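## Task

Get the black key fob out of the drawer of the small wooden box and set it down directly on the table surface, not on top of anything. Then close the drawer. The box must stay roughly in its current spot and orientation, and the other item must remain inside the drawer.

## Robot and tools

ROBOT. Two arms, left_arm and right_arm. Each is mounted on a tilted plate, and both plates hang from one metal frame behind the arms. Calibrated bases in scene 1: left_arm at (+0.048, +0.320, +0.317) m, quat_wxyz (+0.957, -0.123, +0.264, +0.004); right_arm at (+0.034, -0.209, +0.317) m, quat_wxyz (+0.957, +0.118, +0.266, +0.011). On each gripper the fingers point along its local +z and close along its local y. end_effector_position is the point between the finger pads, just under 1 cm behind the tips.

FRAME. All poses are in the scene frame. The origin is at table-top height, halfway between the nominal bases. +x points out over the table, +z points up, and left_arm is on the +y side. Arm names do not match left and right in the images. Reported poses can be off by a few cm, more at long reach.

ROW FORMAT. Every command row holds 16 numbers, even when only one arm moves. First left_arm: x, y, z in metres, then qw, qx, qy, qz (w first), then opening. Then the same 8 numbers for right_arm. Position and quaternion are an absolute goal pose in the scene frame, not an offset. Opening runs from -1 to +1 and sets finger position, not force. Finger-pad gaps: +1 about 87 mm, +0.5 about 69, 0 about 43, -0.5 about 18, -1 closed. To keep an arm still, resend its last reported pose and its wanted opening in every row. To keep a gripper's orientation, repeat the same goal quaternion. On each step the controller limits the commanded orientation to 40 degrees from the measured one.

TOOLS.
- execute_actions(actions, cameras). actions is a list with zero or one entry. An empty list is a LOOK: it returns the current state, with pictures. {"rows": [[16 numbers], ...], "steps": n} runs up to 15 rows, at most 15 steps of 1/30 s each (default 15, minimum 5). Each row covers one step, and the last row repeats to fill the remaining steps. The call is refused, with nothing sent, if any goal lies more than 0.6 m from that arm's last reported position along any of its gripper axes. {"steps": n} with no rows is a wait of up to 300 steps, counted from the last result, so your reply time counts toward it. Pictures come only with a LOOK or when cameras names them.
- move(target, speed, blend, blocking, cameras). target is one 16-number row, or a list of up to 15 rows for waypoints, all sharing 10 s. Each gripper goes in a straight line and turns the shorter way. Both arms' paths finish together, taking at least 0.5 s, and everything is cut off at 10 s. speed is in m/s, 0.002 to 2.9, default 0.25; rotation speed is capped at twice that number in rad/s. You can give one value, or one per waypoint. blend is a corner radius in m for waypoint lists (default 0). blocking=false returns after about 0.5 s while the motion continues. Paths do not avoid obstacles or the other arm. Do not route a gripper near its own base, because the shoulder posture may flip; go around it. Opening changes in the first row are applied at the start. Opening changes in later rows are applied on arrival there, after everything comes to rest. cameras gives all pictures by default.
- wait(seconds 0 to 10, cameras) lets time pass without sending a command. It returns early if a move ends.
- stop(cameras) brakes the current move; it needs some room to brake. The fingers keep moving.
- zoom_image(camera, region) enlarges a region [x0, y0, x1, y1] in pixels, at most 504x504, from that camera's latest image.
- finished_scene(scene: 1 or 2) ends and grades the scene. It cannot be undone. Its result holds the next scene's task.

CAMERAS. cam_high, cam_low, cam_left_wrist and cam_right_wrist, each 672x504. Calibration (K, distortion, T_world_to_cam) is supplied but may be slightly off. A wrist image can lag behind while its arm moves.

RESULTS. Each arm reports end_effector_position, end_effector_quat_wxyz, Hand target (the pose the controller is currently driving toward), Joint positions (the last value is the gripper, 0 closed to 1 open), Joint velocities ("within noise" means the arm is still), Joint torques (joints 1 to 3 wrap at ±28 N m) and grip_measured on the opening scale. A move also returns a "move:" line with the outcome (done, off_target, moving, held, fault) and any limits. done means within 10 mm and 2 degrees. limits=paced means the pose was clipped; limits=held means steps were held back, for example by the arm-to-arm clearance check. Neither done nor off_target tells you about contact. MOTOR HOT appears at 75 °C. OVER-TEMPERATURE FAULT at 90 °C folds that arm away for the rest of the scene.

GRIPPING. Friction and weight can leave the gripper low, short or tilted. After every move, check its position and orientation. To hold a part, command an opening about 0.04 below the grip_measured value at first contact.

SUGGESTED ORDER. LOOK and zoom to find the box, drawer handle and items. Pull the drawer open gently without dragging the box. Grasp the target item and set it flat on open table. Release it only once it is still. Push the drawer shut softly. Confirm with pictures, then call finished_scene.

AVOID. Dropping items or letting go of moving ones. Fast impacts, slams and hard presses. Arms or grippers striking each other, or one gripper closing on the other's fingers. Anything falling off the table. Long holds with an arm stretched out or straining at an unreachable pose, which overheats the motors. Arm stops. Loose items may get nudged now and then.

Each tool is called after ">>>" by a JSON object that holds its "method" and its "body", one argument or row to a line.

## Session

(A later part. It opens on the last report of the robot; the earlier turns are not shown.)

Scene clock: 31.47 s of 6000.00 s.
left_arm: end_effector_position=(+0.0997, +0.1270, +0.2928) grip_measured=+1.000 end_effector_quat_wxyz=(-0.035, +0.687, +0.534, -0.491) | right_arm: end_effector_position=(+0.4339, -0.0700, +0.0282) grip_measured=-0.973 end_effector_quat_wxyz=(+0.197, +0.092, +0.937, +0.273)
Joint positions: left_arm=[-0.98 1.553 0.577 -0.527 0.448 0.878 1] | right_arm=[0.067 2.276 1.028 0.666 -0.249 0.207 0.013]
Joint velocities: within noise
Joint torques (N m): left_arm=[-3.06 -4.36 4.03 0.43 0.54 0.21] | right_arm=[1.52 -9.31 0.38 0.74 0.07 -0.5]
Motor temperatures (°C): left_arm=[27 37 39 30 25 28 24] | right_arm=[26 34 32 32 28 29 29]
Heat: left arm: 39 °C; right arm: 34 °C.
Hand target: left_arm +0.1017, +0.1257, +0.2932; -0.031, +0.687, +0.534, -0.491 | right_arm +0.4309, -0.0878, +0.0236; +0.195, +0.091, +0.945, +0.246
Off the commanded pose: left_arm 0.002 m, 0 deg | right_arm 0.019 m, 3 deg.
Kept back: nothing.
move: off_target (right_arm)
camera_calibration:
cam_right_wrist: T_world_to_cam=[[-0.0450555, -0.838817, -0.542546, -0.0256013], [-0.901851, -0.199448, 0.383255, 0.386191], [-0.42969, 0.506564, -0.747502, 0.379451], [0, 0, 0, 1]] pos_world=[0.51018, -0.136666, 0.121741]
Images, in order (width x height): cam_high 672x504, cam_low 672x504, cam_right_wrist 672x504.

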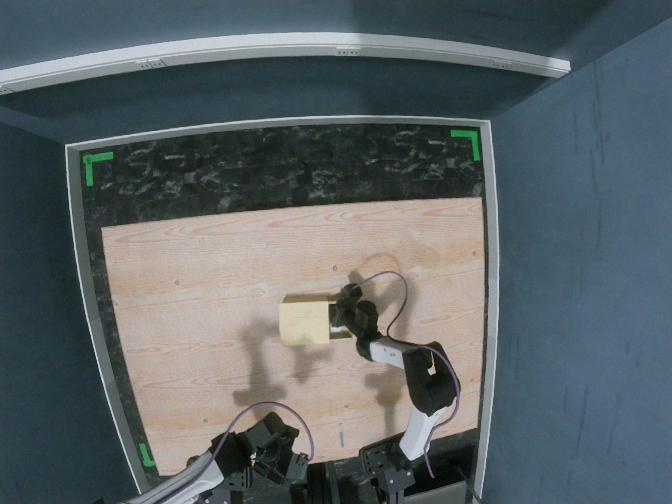

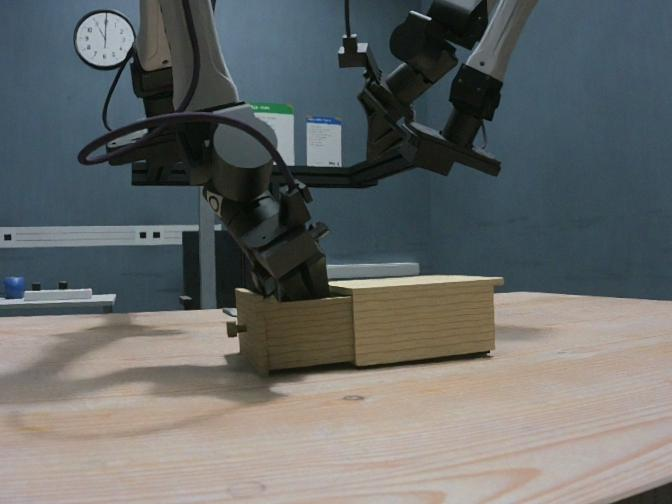

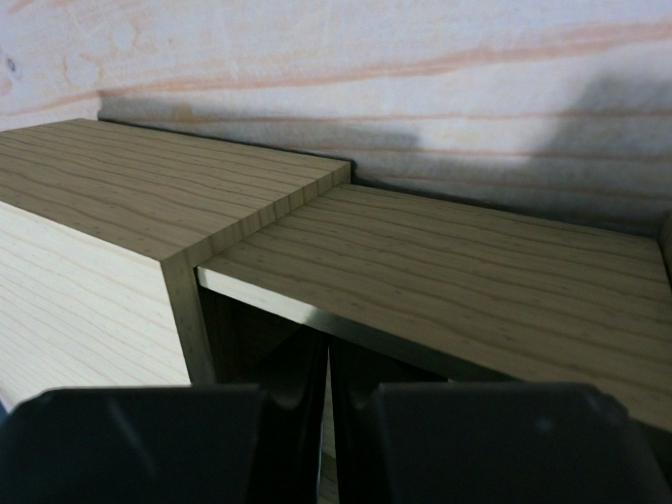

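>>> {"method": "move", "body": {
  "target": [0.1017, 0.1257, 0.2933, -0.031, 0.687, 0.534, -0.491, 1, 0.3828, -0.1081, 0.118, 0.1952, 0.0907, 0.9451, 0.2457, -1],
  "speed": 0.2,
  "cameras": ["cam_right_wrist", "cam_low", "cam_high"]
}}

>>> {"method": "zoom_image", "body": {
  "camera": "cam_right_wrist",
  "region": [200, 0, 600, 400]
}}

Scene clock: 35.50 s of 6000.00 s.
left_arm: end_effector_position=(+0.0997, +0.1270, +0.2928) grip_measured=+1.000 end_effector_quat_wxyz=(-0.035, +0.687, +0.534, -0.491) | right_arm: end_effector_position=(+0.3765, -0.1019, +0.1115) grip_measured=-0.973 end_effector_quat_wxyz=(+0.182, +0.093, +0.946, +0.253)
Joint positions: left_arm=[-0.98 1.553 0.577 -0.527 0.448 0.878 1] | right_arm=[0.064 1.865 0.638 0.608 -0.213 0.197 0.013]
Joint velocities: within noise
Joint torques (N m): left_arm=[-3.03 -4.3 4.08 0.44 0.53 0.22] | right_arm=[2.3 -9.39 0.98 0.85 -0.2 -0.33]
Motor temperatures (°C): left_arm=[27 37 39 30 25 28 24] | right_arm=[26 35 32 32 28 29 29]
Heat: left arm: 39 °C; right arm: 35 °C.
Hand target: left_arm +0.1017, +0.1257, +0.2932; -0.031, +0.687, +0.534, -0.491 | right_arm +0.3827, -0.1080, +0.1177; +0.195, +0.091, +0.945, +0.246
Off the commanded pose: left_arm 0.002 m, 0 deg | right_arm 0.011 m, 2 deg.
Kept back: nothing.
move: off_target (right_arm)
camera_calibration:
cam_right_wrist: T_world_to_cam=[[-0.0631989, -0.859156, -0.507795, -0.00886461], [-0.887553, -0.184277, 0.422246, 0.287942], [-0.45635, 0.477381, -0.750901, 0.440698], [0, 0, 0, 1]] pos_world=[0.456116, -0.164936, 0.204836]
Images, in order (width x height): cam_high 672x504, cam_low 672x504, cam_right_wrist 672x504.

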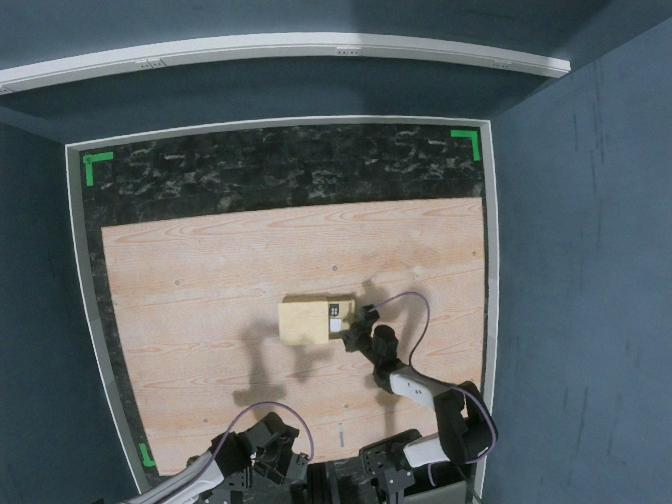

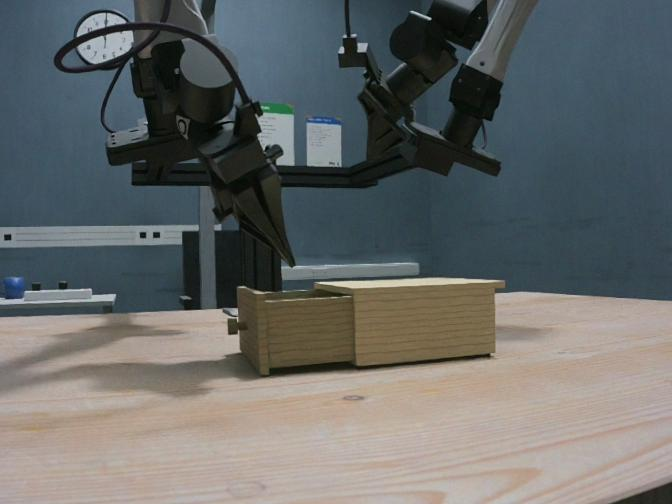

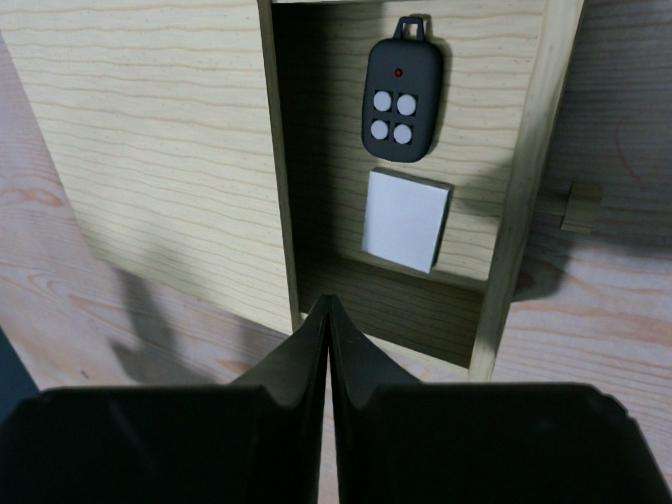

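Scaled by 1.260 from the camera's 672x504 image, which has a finer 960x720 frame.

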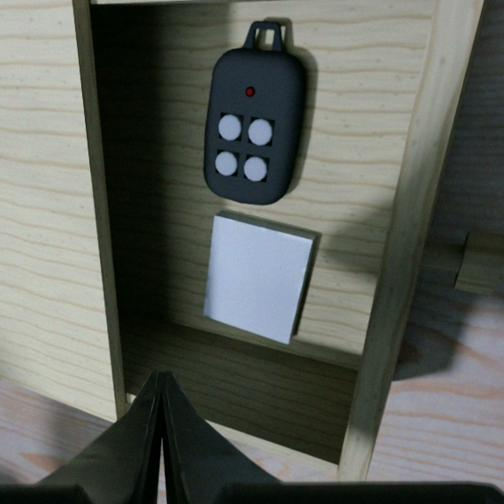

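>>> {"method": "move", "body": {
  "target": [0.1017, 0.1257, 0.2933, -0.031, 0.687, 0.534, -0.491, 1, 0.407, -0.1089, 0.1037, 0.1428, 0.0574, 0.9833, 0.0974, 0.05],
  "speed": 0.2,
  "cameras": ["cam_right_wrist", "cam_low"]
}}

>>> {"method": "zoom_image", "body": {
  "camera": "cam_right_wrist",
  "region": [180, 0, 520, 340]
}}

>>> {"method": "zoom_image", "body": {
  "camera": "cam_low",
  "region": [190, 130, 390, 390]
}}

Scene clock: 42.53 s of 6000.00 s.
left_arm: end_effector_position=(+0.0997, +0.1270, +0.2928) grip_measured=+1.000 end_effector_quat_wxyz=(-0.035, +0.687, +0.534, -0.491) | right_arm: end_effector_position=(+0.4067, -0.1124, +0.1066) grip_measured=+0.050 end_effector_quat_wxyz=(+0.145, +0.065, +0.982, +0.102)
Joint positions: left_arm=[-0.98 1.553 0.577 -0.527 0.448 0.878 1] | right_arm=[0.192 1.875 0.882 0.25 0.172 0.179 0.525]
Joint velocities: within noise
Joint torques (N m): left_arm=[-3.04 -4.38 4.08 0.43 0.53 0.2] | right_arm=[4.66 -6.09 4.68 0.68 0.09 -0.23]
Motor temperatures (°C): left_arm=[27 37 39 30 25 28 24] | right_arm=[26 36 31 32 28 29 29]
Heat: left arm: 39 °C; right arm: 36 °C.
Hand target: left_arm +0.1017, +0.1257, +0.2932; -0.031, +0.687, +0.534, -0.491 | right_arm +0.4071, -0.1088, +0.1039; +0.143, +0.057, +0.983, +0.098
Off the commanded pose: left_arm 0.002 m, 0 deg | right_arm 0.005 m, 1 deg.
Kept back: nothing.
move: done
camera_calibration:
cam_right_wrist: T_world_to_cam=[[-0.0775507, -0.973713, -0.21417, -0.0567995], [-0.836267, -0.053427, 0.545714, 0.295571], [-0.542811, 0.221424, -0.81014, 0.468454], [0, 0, 0, 1]] pos_world=[0.497053, -0.143242, 0.206052]
Images, in order (width x height): cam_low 672x504, cam_right_wrist 672x504.

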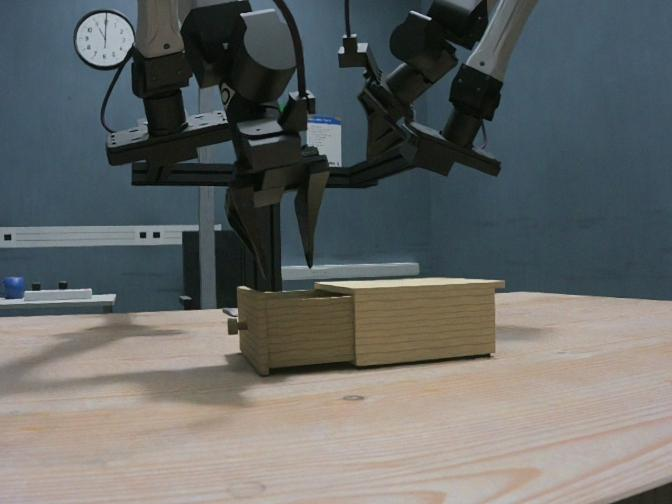

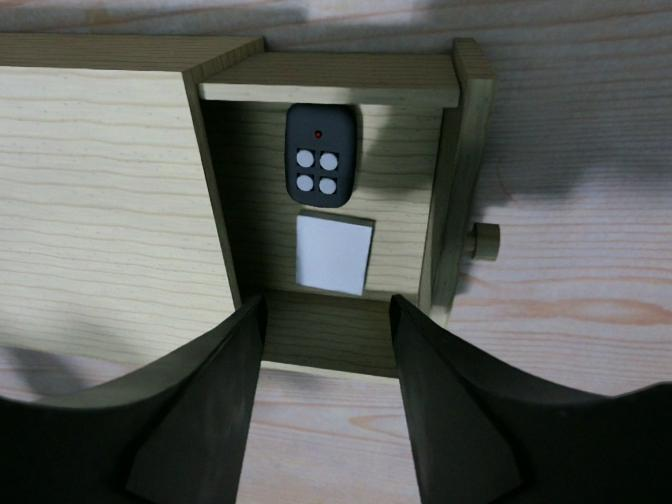

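Scaled by 1.482 from the camera's 672x504 image, which has a finer 960x720 frame.

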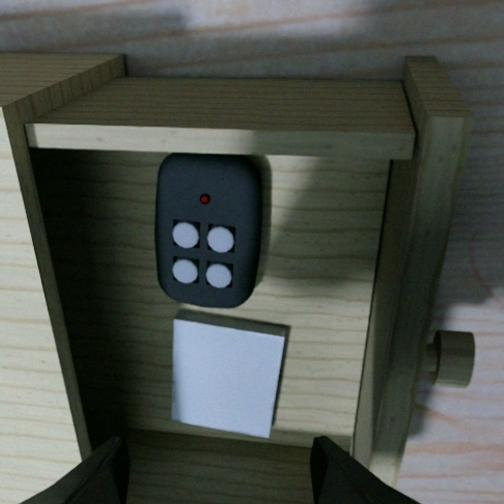

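Scaled by 1.938 from the camera's 672x504 image, which has a finer 960x720 frame.

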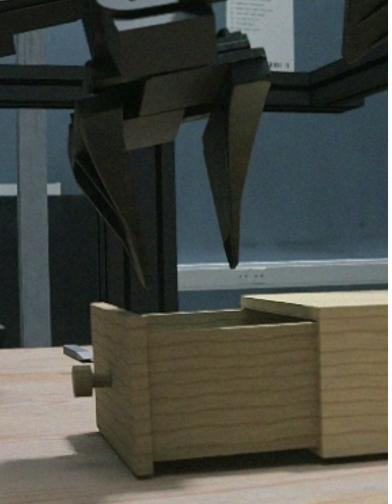

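>>> {"method": "move", "body": {
  "target": [0.1017, 0.1257, 0.2933, -0.031, 0.687, 0.534, -0.491, 1, 0.4268, -0.0958, 0.0514, 0.1428, 0.0574, 0.9833, 0.0974, 0.0],
  "speed": 0.12,
  "cameras": ["cam_right_wrist", "cam_low"]
}}

>>> {"method": "zoom_image", "body": {
  "camera": "cam_right_wrist",
  "region": [150, 80, 500, 400]
}}

>>> {"method": "zoom_image", "body": {
  "camera": "cam_low",
  "region": [190, 130, 390, 390]
}}

Scene clock: 44.70 s of 6000.00 s.
left_arm: end_effector_position=(+0.0997, +0.1270, +0.2928) grip_measured=+1.000 end_effector_quat_wxyz=(-0.035, +0.687, +0.534, -0.491) | right_arm: end_effector_position=(+0.4201, -0.0939, +0.0562) grip_measured=+0.000 end_effector_quat_wxyz=(+0.134, +0.056, +0.985, +0.098)
Joint positions: left_arm=[-0.98 1.553 0.577 -0.527 0.448 0.878 1] | right_arm=[0.192 2.104 1.05 0.285 0.173 0.168 0.5]
Joint velocities: within noise
Joint torques (N m): left_arm=[-3.03 -4.33 4.08 0.42 0.53 0.2] | right_arm=[3.47 -6.82 4.25 0.9 -0.11 -0.3]
Motor temperatures (°C): left_arm=[27 38 39 30 25 28 24] | right_arm=[26 36 31 32 28 29 29]
Heat: left arm: 39 °C; right arm: 36 °C.
Hand target: left_arm +0.1017, +0.1257, +0.2932; -0.031, +0.687, +0.534, -0.491 | right_arm +0.4266, -0.0959, +0.0517; +0.143, +0.057, +0.983, +0.097
Off the commanded pose: left_arm 0.002 m, 0 deg | right_arm 0.008 m, 1 deg.
Kept back: nothing.
move: done
camera_calibration:
cam_right_wrist: T_world_to_cam=[[-0.0644287, -0.976602, -0.205179, -0.0549158], [-0.82344, -0.0641208, 0.563769, 0.327943], [-0.563734, 0.205275, -0.800041, 0.437553], [0, 0, 0, 1]] pos_world=[0.513166, -0.122422, 0.153909]
Images, in order (width x height): cam_low 672x504, cam_right_wrist 672x504.

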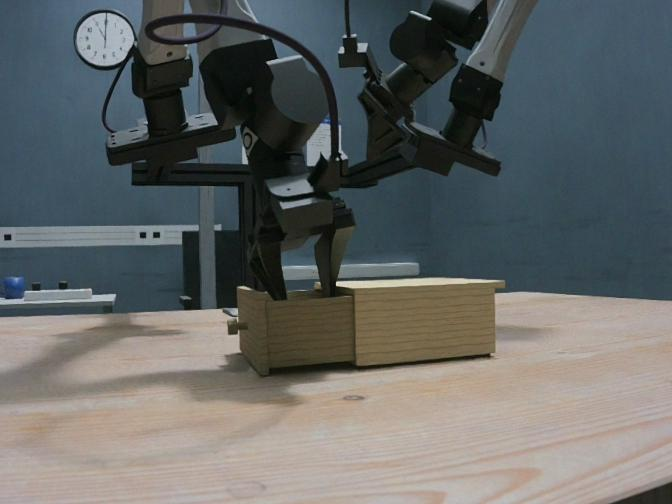

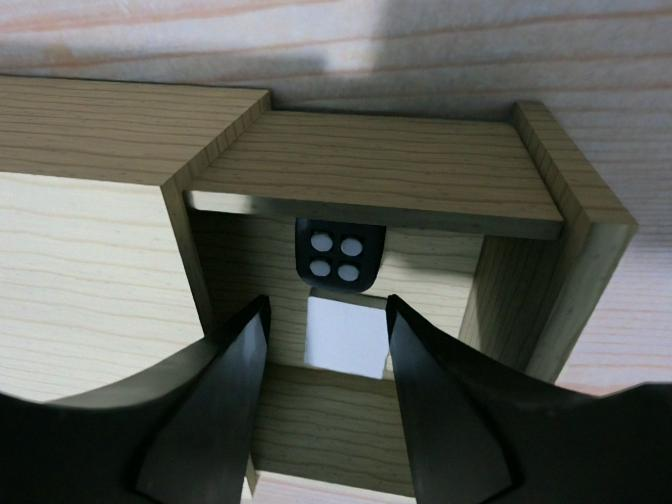

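Scaled by 1.440 from the camera's 672x504 image, which has a finer 960x720 frame.

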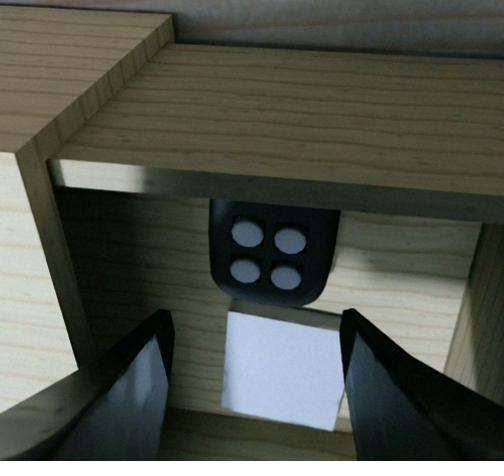

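Scaled by 1.938 from the camera's 672x504 image, which has a finer 960x720 frame.

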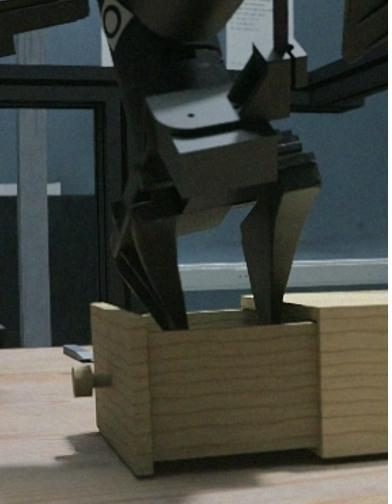

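>>> {"method": "move", "body": {
  "target": [0.1017, 0.1257, 0.2933, -0.031, 0.687, 0.534, -0.491, 1, 0.437, -0.104, 0.0258, 0.1428, 0.0574, 0.9833, 0.0974, 0.1],
  "speed": 0.06,
  "cameras": ["cam_right_wrist", "cam_low"]
}}

>>> {"method": "zoom_image", "body": {
  "camera": "cam_right_wrist",
  "region": [150, 180, 500, 500]
}}

>>> {"method": "zoom_image", "body": {
  "camera": "cam_low",
  "region": [190, 130, 390, 390]
}}

Scene clock: 46.57 s of 6000.00 s.
left_arm: end_effector_position=(+0.0997, +0.1270, +0.2928) grip_measured=+1.000 end_effector_quat_wxyz=(-0.035, +0.687, +0.534, -0.491) | right_arm: end_effector_position=(+0.4263, -0.0980, +0.0408) grip_measured=+0.098 end_effector_quat_wxyz=(+0.125, +0.055, +0.986, +0.100)
Joint positions: left_arm=[-0.98 1.553 0.577 -0.527 0.448 0.878 1] | right_arm=[0.165 2.16 1.117 0.262 0.148 0.151 0.549]
Joint velocities: within noise
Joint torques (N m): left_arm=[-3 -4.36 4.1 0.43 0.54 0.2] | right_arm=[1.94 -4.9 5.24 1.27 -0.18 -0.39]
Motor temperatures (°C): left_arm=[27 38 39 30 25 28 24] | right_arm=[26 36 31 32 28 29 29]
Heat: left arm: 39 °C; right arm: 36 °C.
Hand target: left_arm +0.1017, +0.1257, +0.2932; -0.031, +0.687, +0.534, -0.491 | right_arm +0.4360, -0.1045, +0.0271; +0.142, +0.057, +0.983, +0.097
Off the commanded pose: left_arm 0.002 m, 0 deg | right_arm 0.019 m, 2 deg.
Kept back: nothing.
move: off_target (right_arm)
camera_calibration:
cam_right_wrist: T_world_to_cam=[[-0.0636663, -0.976033, -0.208103, -0.0618605], [-0.813551, -0.0700124, 0.577263, 0.336062], [-0.577997, 0.206055, -0.789595, 0.435219], [0, 0, 0, 1]] pos_world=[0.52102, -0.126528, 0.136777]
Images, in order (width x height): cam_low 672x504, cam_right_wrist 672x504.

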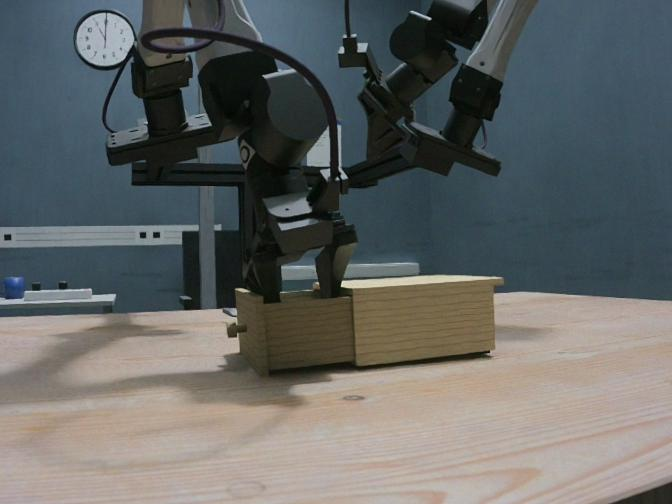

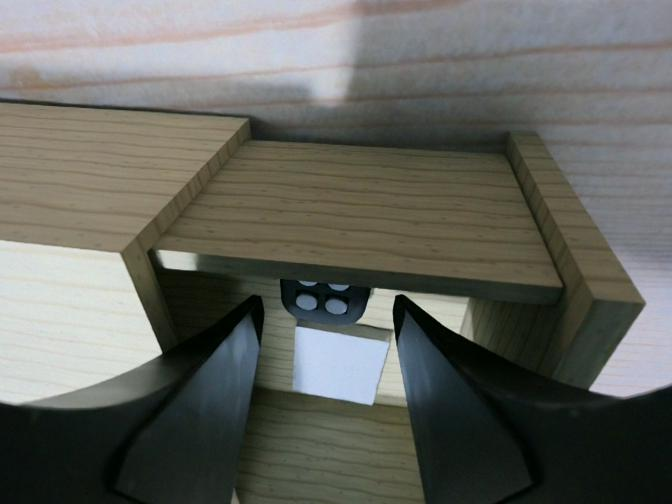

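Scaled by 1.440 from the camera's 672x504 image, which has a finer 960x720 frame.

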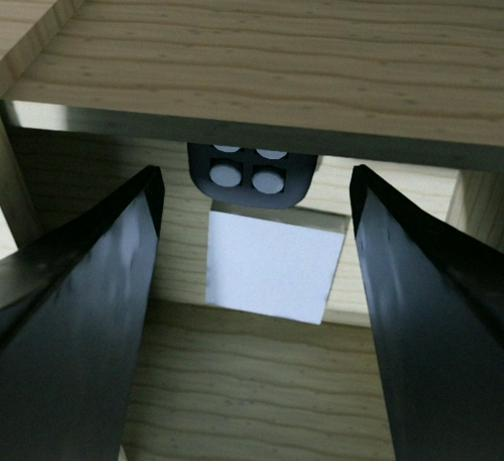

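Scaled by 1.938 from the camera's 672x504 image, which has a finer 960x720 frame.

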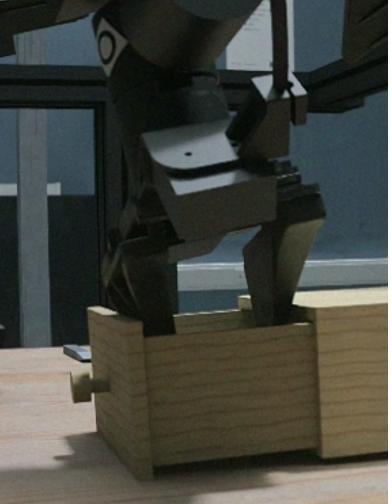

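>>> {"method": "zoom_image", "body": {
  "camera": "cam_low",
  "region": [210, 250, 530, 400]
}}

Scaled by 1.575 from the camera's 672x504 image, which has a finer 960x720 frame.

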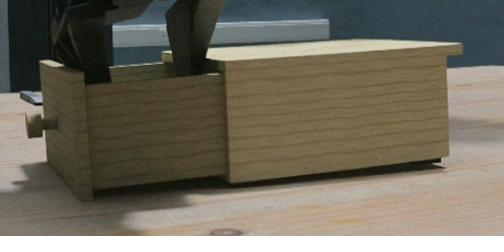

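>>> {"method": "move", "body": {
  "target": [0.1017, 0.1257, 0.2933, -0.031, 0.687, 0.534, -0.491, 1, 0.4375, -0.102, 0.032, 0.1409, 0.0493, 0.9882, 0.0371, 0.1],
  "speed": 0.08,
  "cameras": ["cam_right_wrist", "cam_low"]
}}

>>> {"method": "zoom_image", "body": {
  "camera": "cam_right_wrist",
  "region": [150, 180, 500, 500]
}}

>>> {"method": "zoom_image", "body": {
  "camera": "cam_low",
  "region": [210, 250, 530, 400]
}}

Scene clock: 50.03 s of 6000.00 s.
left_arm: end_effector_position=(+0.0997, +0.1270, +0.2928) grip_measured=+1.000 end_effector_quat_wxyz=(-0.035, +0.687, +0.534, -0.491) | right_arm: end_effector_position=(+0.4276, -0.1021, +0.0399) grip_measured=+0.098 end_effector_quat_wxyz=(+0.123, +0.048, +0.990, +0.050)
Joint positions: left_arm=[-0.98 1.553 0.577 -0.527 0.448 0.878 1] | right_arm=[0.199 2.174 1.149 0.222 0.269 0.151 0.549]
Joint velocities: within noise
Joint torques (N m): left_arm=[-3.08 -4.37 4.07 0.44 0.53 0.21] | right_arm=[4.71 -5.98 5.19 1.07 0.3 -0.24]
Motor temperatures (°C): left_arm=[27 38 39 30 25 27 23] | right_arm=[26 36 31 32 28 29 29]
Heat: left arm: 39 °C; right arm: 36 °C.
Hand target: left_arm +0.1017, +0.1257, +0.2932; -0.031, +0.687, +0.534, -0.491 | right_arm +0.4369, -0.1021, +0.0327; +0.140, +0.050, +0.988, +0.037
Off the commanded pose: left_arm 0.002 m, 0 deg | right_arm 0.013 m, 3 deg.
Kept back: nothing.
move: off_target (right_arm)
camera_calibration:
cam_right_wrist: T_world_to_cam=[[-0.0614167, -0.992294, -0.107612, -0.0724968], [-0.808295, -0.0138059, 0.588616, 0.340459], [-0.585566, 0.123133, -0.801218, 0.43147], [0, 0, 0, 1]] pos_world=[0.523393, -0.120366, 0.1375]
Images, in order (width x height): cam_low 672x504, cam_right_wrist 672x504.

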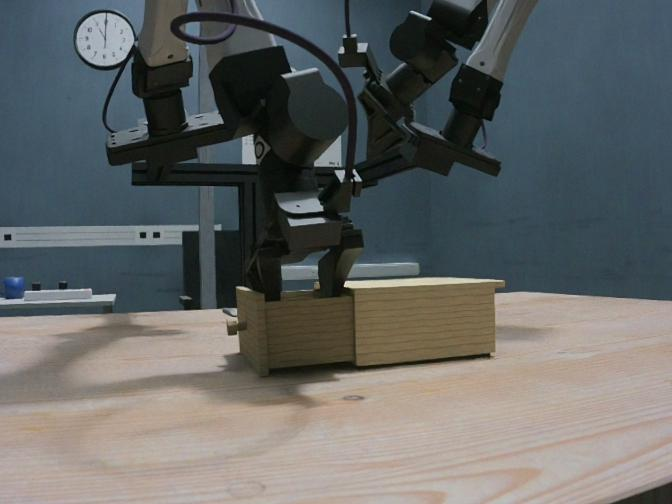

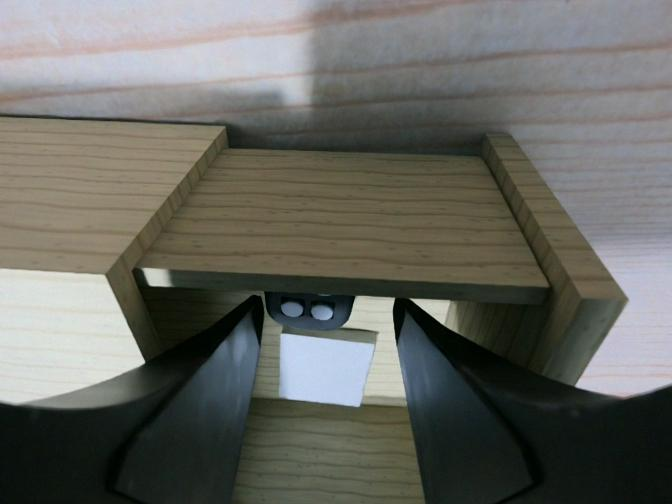

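Scaled by 1.440 from the camera's 672x504 image, which has a finer 960x720 frame.

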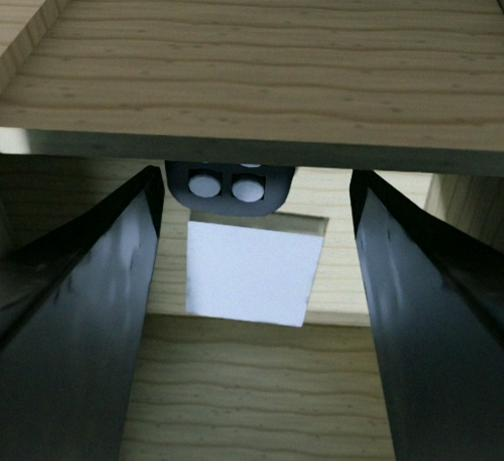

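Scaled by 1.575 from the camera's 672x504 image, which has a finer 960x720 frame.

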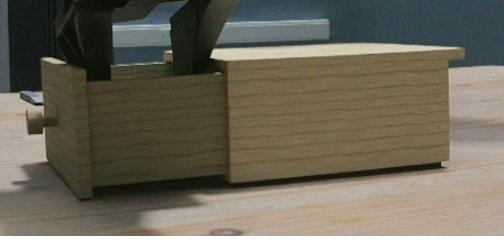

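>>> {"method": "move", "body": {
  "target": [0.1017, 0.1257, 0.2933, -0.031, 0.687, 0.534, -0.491, 1, 0.4375, -0.102, 0.029, 0.1409, 0.0493, 0.9882, 0.0371, -0.03],
  "speed": 0.08,
  "cameras": ["cam_right_wrist", "cam_low"]
}}

>>> {"method": "zoom_image", "body": {
  "camera": "cam_right_wrist",
  "region": [150, 180, 500, 500]
}}

>>> {"method": "zoom_image", "body": {
  "camera": "cam_low",
  "region": [210, 250, 530, 400]
}}

Scene clock: 53.63 s of 6000.00 s.
left_arm: end_effector_position=(+0.0997, +0.1270, +0.2928) grip_measured=+1.000 end_effector_quat_wxyz=(-0.035, +0.687, +0.534, -0.491) | right_arm: end_effector_position=(+0.4298, -0.0998, +0.0379) grip_measured=-0.030 end_effector_quat_wxyz=(+0.126, +0.047, +0.990, +0.050)
Joint positions: left_arm=[-0.98 1.553 0.577 -0.527 0.448 0.878 1] | right_arm=[0.202 2.185 1.159 0.228 0.272 0.15 0.485]
Joint velocities: within noise
Joint torques (N m): left_arm=[-3.06 -4.3 4.01 0.43 0.54 0.21] | right_arm=[4.37 -5.98 5.04 1.04 0.25 -0.25]
Motor temperatures (°C): left_arm=[27 38 39 30 25 27 23] | right_arm=[26 36 32 32 28 29 29]
Heat: left arm: 39 °C; right arm: 36 °C.
Hand target: left_arm +0.1017, +0.1257, +0.2932; -0.031, +0.687, +0.534, -0.491 | right_arm +0.4371, -0.1021, +0.0296; +0.140, +0.050, +0.988, +0.037
Off the commanded pose: left_arm 0.002 m, 0 deg | right_arm 0.012 m, 2 deg.
Kept back: nothing.
move: off_target (right_arm)
camera_calibration:
cam_right_wrist: T_world_to_cam=[[-0.059614, -0.992394, -0.107703, -0.071126], [-0.811797, -0.0145888, 0.583757, 0.344959], [-0.580889, 0.122233, -0.804753, 0.428841], [0, 0, 0, 1]] pos_world=[0.524905, -0.117971, 0.136078]
Images, in order (width x height): cam_low 672x504, cam_right_wrist 672x504.

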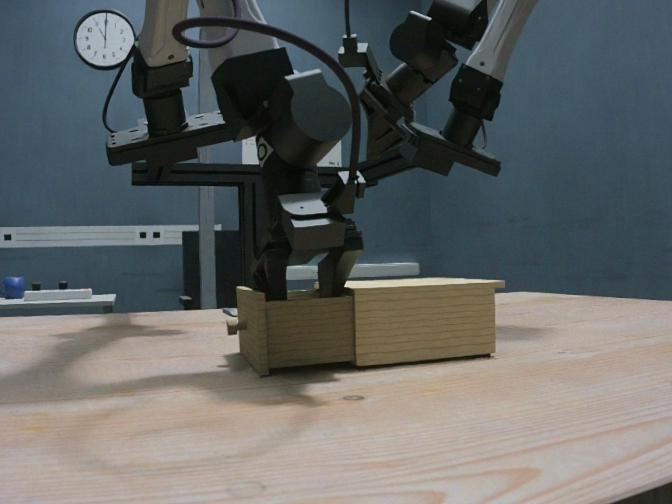

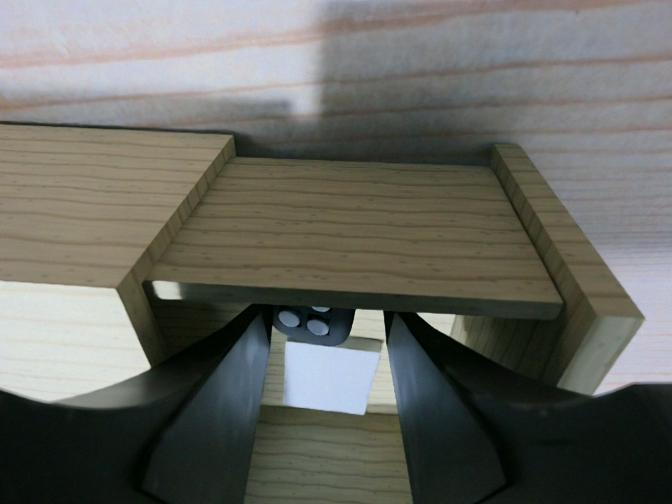

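Scaled by 1.440 from the camera's 672x504 image, which has a finer 960x720 frame.

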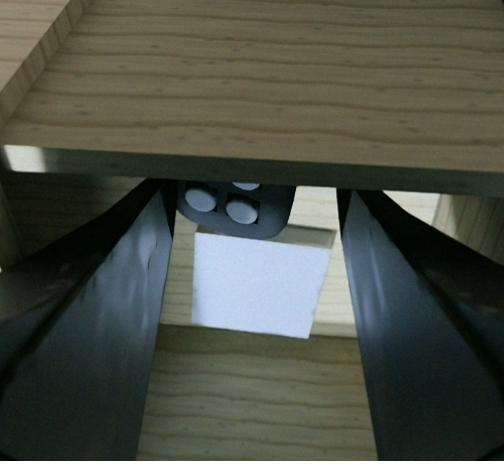

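Scaled by 1.575 from the camera's 672x504 image, which has a finer 960x720 frame.

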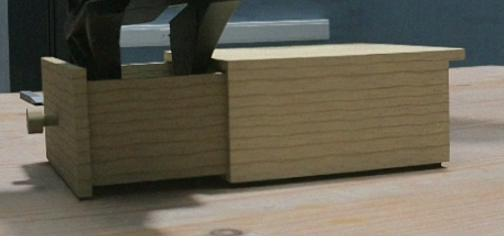

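>>> {"method": "move", "body": {
  "target": [0.1017, 0.1257, 0.2933, -0.031, 0.687, 0.534, -0.491, 1, 0.439, -0.0965, 0.036, 0.1409, 0.0493, 0.9882, 0.0371, 0.1],
  "speed": 0.08,
  "cameras": ["cam_right_wrist", "cam_low"]
}}

>>> {"method": "zoom_image", "body": {
  "camera": "cam_right_wrist",
  "region": [150, 180, 500, 500]
}}

Scene clock: 55.10 s of 6000.00 s.
left_arm: end_effector_position=(+0.0997, +0.1270, +0.2928) grip_measured=+1.000 end_effector_quat_wxyz=(-0.035, +0.687, +0.534, -0.491) | right_arm: end_effector_position=(+0.4298, -0.1038, +0.0379) grip_measured=+0.098 end_effector_quat_wxyz=(+0.126, +0.044, +0.990, +0.037)
Joint positions: left_arm=[-0.98 1.553 0.577 -0.527 0.448 0.878 1] | right_arm=[0.204 2.185 1.162 0.222 0.299 0.144 0.549]
Joint velocities: within noise
Joint torques (N m): left_arm=[-3 -4.38 4.01 0.44 0.53 0.21] | right_arm=[5.81 -7.16 4.89 0.89 0.07 -0.01]
Motor temperatures (°C): left_arm=[27 38 39 30 25 27 23] | right_arm=[26 36 31 32 28 29 29]
Heat: left arm: 39 °C; right arm: 36 °C.
Hand target: left_arm +0.1017, +0.1257, +0.2932; -0.031, +0.687, +0.534, -0.491 | right_arm +0.4387, -0.0965, +0.0365; +0.141, +0.049, +0.988, +0.037
Off the commanded pose: left_arm 0.002 m, 0 deg | right_arm 0.012 m, 2 deg.
Kept back: nothing.
move: off_target (right_arm)
camera_calibration:
cam_right_wrist: T_world_to_cam=[[-0.0577812, -0.995089, -0.0803649, -0.0772603], [-0.811003, -0.000156807, 0.585042, 0.346078], [-0.582181, 0.0989806, -0.807012, 0.427516], [0, 0, 0, 1]] pos_world=[0.525098, -0.119142, 0.136331]
Images, in order (width x height): cam_low 672x504, cam_right_wrist 672x504.

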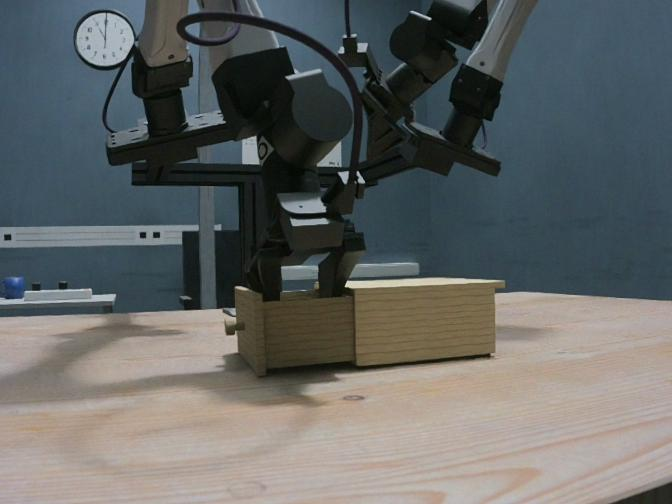

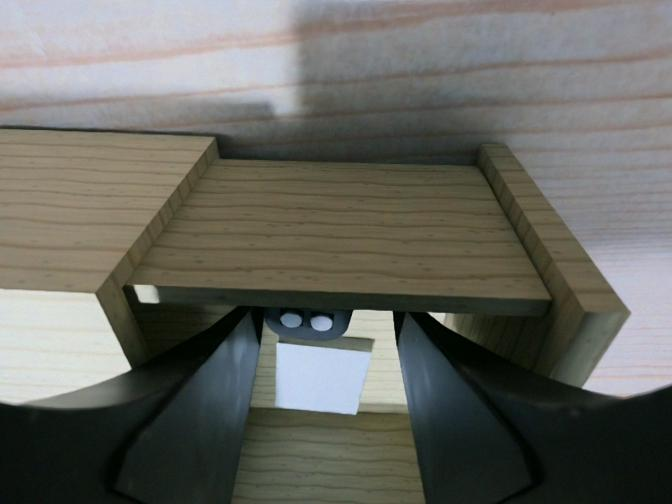

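Scaled by 1.440 from the camera's 672x504 image, which has a finer 960x720 frame.

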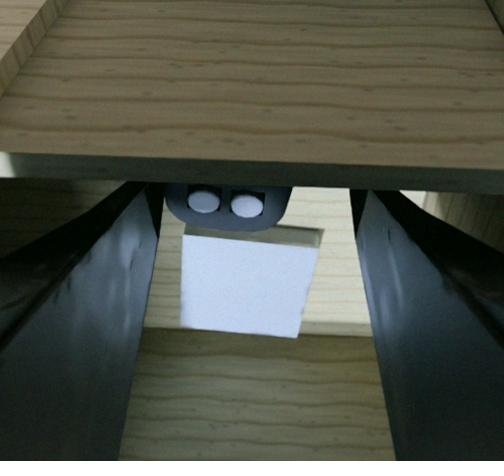

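>>> {"method": "zoom_image", "body": {
  "camera": "cam_low",
  "region": [210, 250, 530, 400]
}}

Scaled by 1.575 from the camera's 672x504 image, which has a finer 960x720 frame.

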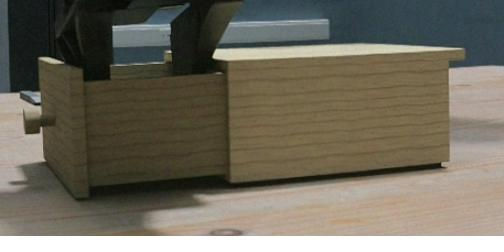

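>>> {"method": "execute_actions", "body": {
  "actions": [
    {"rows": [[0.1017,0.1257,0.2933,-0.031,0.687,0.534,-0.491,1,0.439,-0.0985,0.037,0.1409,0.0493,0.9882,0.0371,0.12],[0.1017,0.1257,0.2933,-0.031,0.687,0.534,-0.491,1,0.439,-0.1000,0.037,0.1409,0.0493,0.9882,0.0371,0.14],[0.1017,0.1257,0.2933,-0.031,0.687,0.534,-0.491,1,0.439,-0.1015,0.037,0.1409,0.0493,0.9882,0.0371,0.16],[0.1017,0.1257,0.2933,-0.031,0.687,0.534,-0.491,1,0.439,-0.1030,0.037,0.1409,0.0493,0.9882,0.0371,0.18],[0.1017,0.1257,0.2933,-0.031,0.687,0.534,-0.491,1,0.439,-0.1045,0.037,0.1409,0.0493,0.9882,0.0371,0.20],[0.1017,0.1257,0.2933,-0.031,0.687,0.534,-0.491,1,0.439,-0.1060,0.037,0.1409,0.0493,0.9882,0.0371,0.22],[0.1017,0.1257,0.2933,-0.031,0.687,0.534,-0.491,1,0.439,-0.1070,0.037,0.1409,0.0493,0.9882,0.0371,0.24],[0.1017,0.1257,0.2933,-0.031,0.687,0.534,-0.491,1,0.439,-0.1080,0.037,0.1409,0.0493,0.9882,0.0371,0.26],[0.1017,0.1257,0.2933,-0.031,0.687,0.534,-0.491,1,0.439,-0.1090,0.037,0.1409,0.0493,0.9882,0.0371,0.28],[0.1017,0.1257,0.2933,-0.031,0.687,0.534,-0.491,1,0.439,-0.1100,0.037,0.1409,0.0493,0.9882,0.0371,0.30],[0.1017,0.1257,0.2933,-0.031,0.687,0.534,-0.491,1,0.439,-0.1110,0.037,0.1409,0.0493,0.9882,0.0371,0.32],[0.1017,0.1257,0.2933,-0.031,0.687,0.534,-0.491,1,0.439,-0.1120,0.037,0.1409,0.0493,0.9882,0.0371,0.34],[0.1017,0.1257,0.2933,-0.031,0.687,0.534,-0.491,1,0.439,-0.1130,0.037,0.1409,0.0493,0.9882,0.0371,0.36]], "steps": 15}
  ],
  "cameras": ["cam_right_wrist", "cam_low"]
}}

>>> {"method": "zoom_image", "body": {
  "camera": "cam_low",
  "region": [210, 250, 530, 400]
}}

Scene clock: 59.73 s of 6000.00 s.
left_arm: end_effector_position=(+0.0997, +0.1270, +0.2928) grip_measured=+1.000 end_effector_quat_wxyz=(-0.035, +0.687, +0.534, -0.491) | right_arm: end_effector_position=(+0.4289, -0.1094, +0.0367) grip_measured=+0.287 end_effector_quat_wxyz=(+0.124, +0.041, +0.991, +0.028)
Joint positions: left_arm=[-0.98 1.553 0.577 -0.527 0.448 0.878 1] | right_arm=[0.198 2.185 1.162 0.217 0.311 0.133 0.644]
Joint velocities: left_arm=[within noise] | right_arm=[-0.056 -0.017 -0.007 -0.066 -0.007 -0.022 0.226]
Joint torques (N m): left_arm=[-3 -4.34 4 0.43 0.53 0.2] | right_arm=[3.67 -8.66 2.91 1.04 -0.15 -0.14]
Motor temperatures (°C): left_arm=[27 38 39 30 25 27 23] | right_arm=[26 36 32 32 28 29 29]
Heat: left arm: 39 °C; right arm: 36 °C.
Steps of this call (1-129: nothing new was sent; 130-139: this action's first 10). Readings (end_effector_position of left_arm | right_arm):
130: (+0.0997, +0.1270, +0.2928) | (+0.4296, -0.1040, +0.0378)
131: (+0.0997, +0.1270, +0.2928) | (+0.4296, -0.1043, +0.0378)
133: (+0.0997, +0.1270, +0.2928) | (+0.4295, -0.1054, +0.0377)
137: (+0.0997, +0.1270, +0.2928) | (+0.4291, -0.1081, +0.0371)
139: the state above
camera_calibration:
cam_right_wrist: T_world_to_cam=[[-0.0537343, -0.99664, -0.0618216, -0.0855502], [-0.808408, 0.00707608, 0.588579, 0.345556], [-0.586164, 0.081604, -0.806072, 0.426376], [0, 0, 0, 1]] pos_world=[0.52468, -0.122502, 0.135014]
Images, in order (width x height): cam_low 672x504, cam_right_wrist 672x504.

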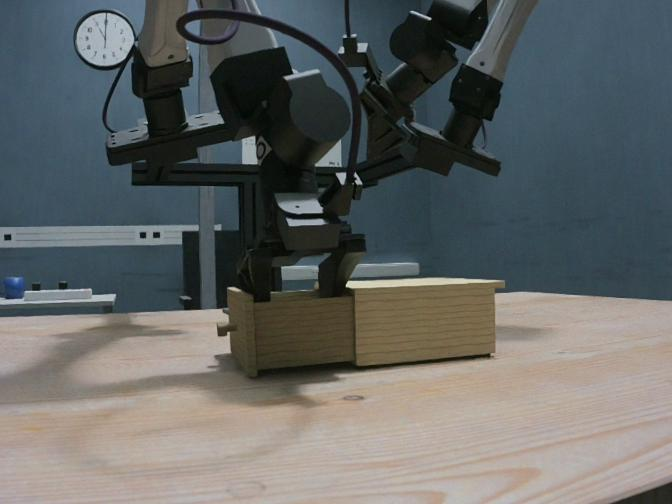

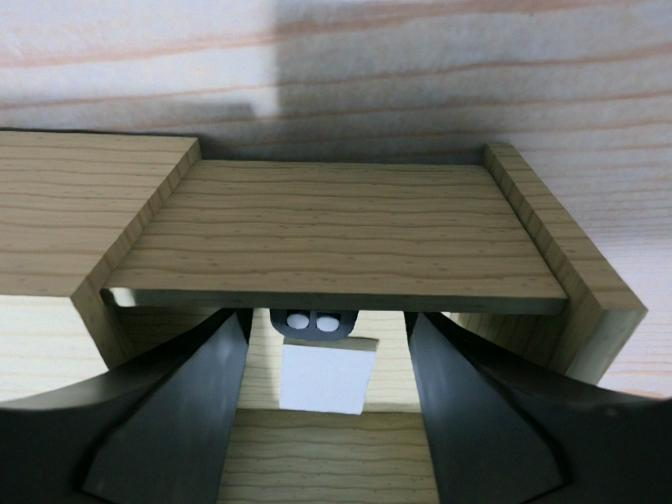

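Scaled by 1.575 from the camera's 672x504 image, which has a finer 960x720 frame.

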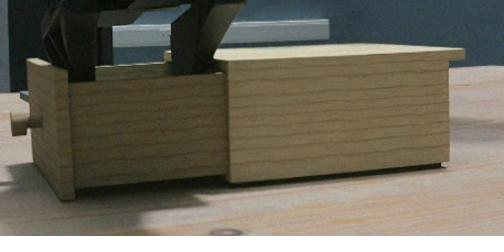

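>>> {"method": "execute_actions", "body": {
  "actions": [],
  "cameras": ["cam_right_wrist", "cam_low"]
}}

>>> {"method": "zoom_image", "body": {
  "camera": "cam_right_wrist",
  "region": [150, 180, 500, 500]
}}

>>> {"method": "zoom_image", "body": {
  "camera": "cam_low",
  "region": [210, 250, 530, 400]
}}

Scene clock: 60.10 s of 6000.00 s.
left_arm: end_effector_position=(+0.0997, +0.1270, +0.2928) grip_measured=+1.000 end_effector_quat_wxyz=(-0.035, +0.687, +0.534, -0.491) | right_arm: end_effector_position=(+0.4288, -0.1113, +0.0364) grip_measured=+0.356 end_effector_quat_wxyz=(+0.123, +0.041, +0.991, +0.029)
Joint positions: left_arm=[-0.98 1.553 0.577 -0.527 0.448 0.878 1] | right_arm=[0.192 2.184 1.162 0.214 0.305 0.129 0.678]
Joint velocities: within noise
Joint torques (N m): left_arm=[-3.04 -4.36 4.03 0.43 0.53 0.21] | right_arm=[3.33 -8.99 2.52 1.03 -0.21 -0.18]
Motor temperatures (°C): left_arm=[27 38 39 30 25 27 23] | right_arm=[26 36 32 32 28 29 29]
Heat: left arm: 39 °C; right arm: 36 °C.
Hand target: left_arm +0.1017, +0.1257, +0.2932; -0.031, +0.687, +0.534, -0.491 | right_arm +0.4388, -0.1131, +0.0373; +0.140, +0.049, +0.988, +0.037
Off the commanded pose: left_arm 0.002 m, 0 deg | right_arm 0.010 m, 3 deg.
Steps of this call (1-5: your previous action's last 5; 6-11: nothing new was sent). Readings (end_effector_position of left_arm | right_arm):
1: (+0.0997, +0.1270, +0.2928) | (+0.4290, -0.1102, +0.0367)
2: (+0.0997, +0.1270, +0.2928) | (+0.4289, -0.1105, +0.0366)
4: (+0.0997, +0.1270, +0.2928) | (+0.4289, -0.1115, +0.0364)
8: (+0.0997, +0.1270, +0.2928) | (+0.4288, -0.1113, +0.0364)
11: the state above
camera_calibration:
cam_right_wrist: T_world_to_cam=[[-0.0532613, -0.996528, -0.0639936, -0.0875086], [-0.806697, 0.00516703, 0.590943, 0.344616], [-0.588561, 0.0830978, -0.804171, 0.427368], [0, 0, 0, 1]] pos_world=[0.524872, -0.124499, 0.134428]
Images, in order (width x height): cam_low 672x504, cam_right_wrist 672x504.

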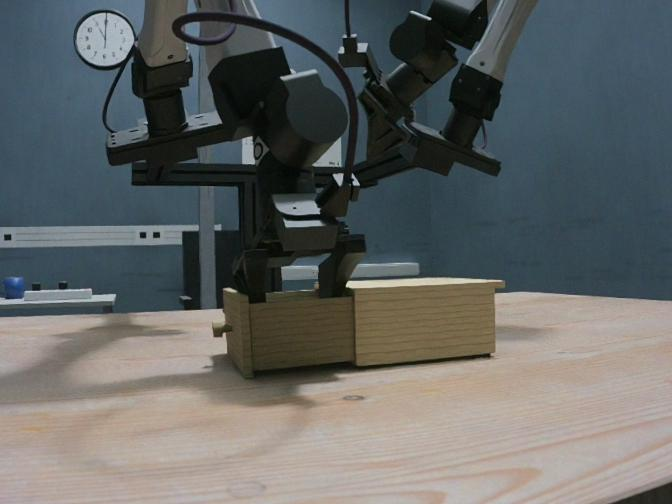

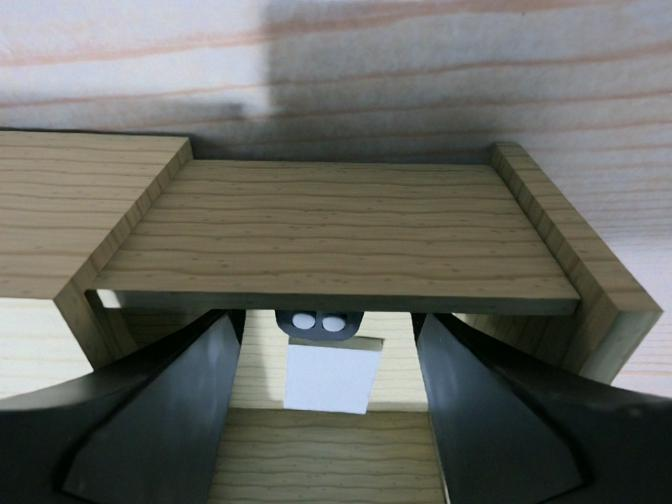

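Scaled by 1.440 from the camera's 672x504 image, which has a finer 960x720 frame.

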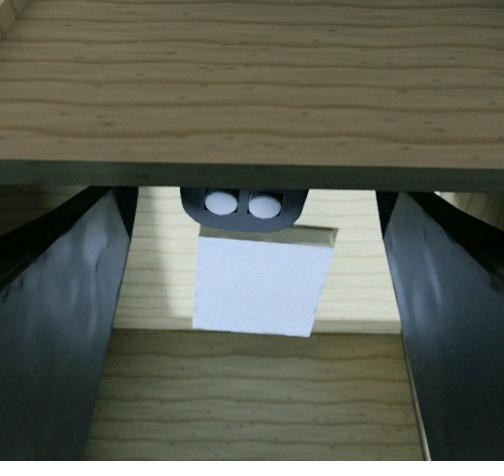

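Scaled by 1.575 from the camera's 672x504 image, which has a finer 960x720 frame.

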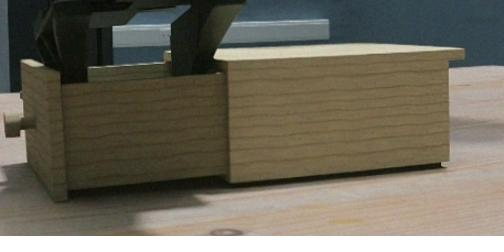

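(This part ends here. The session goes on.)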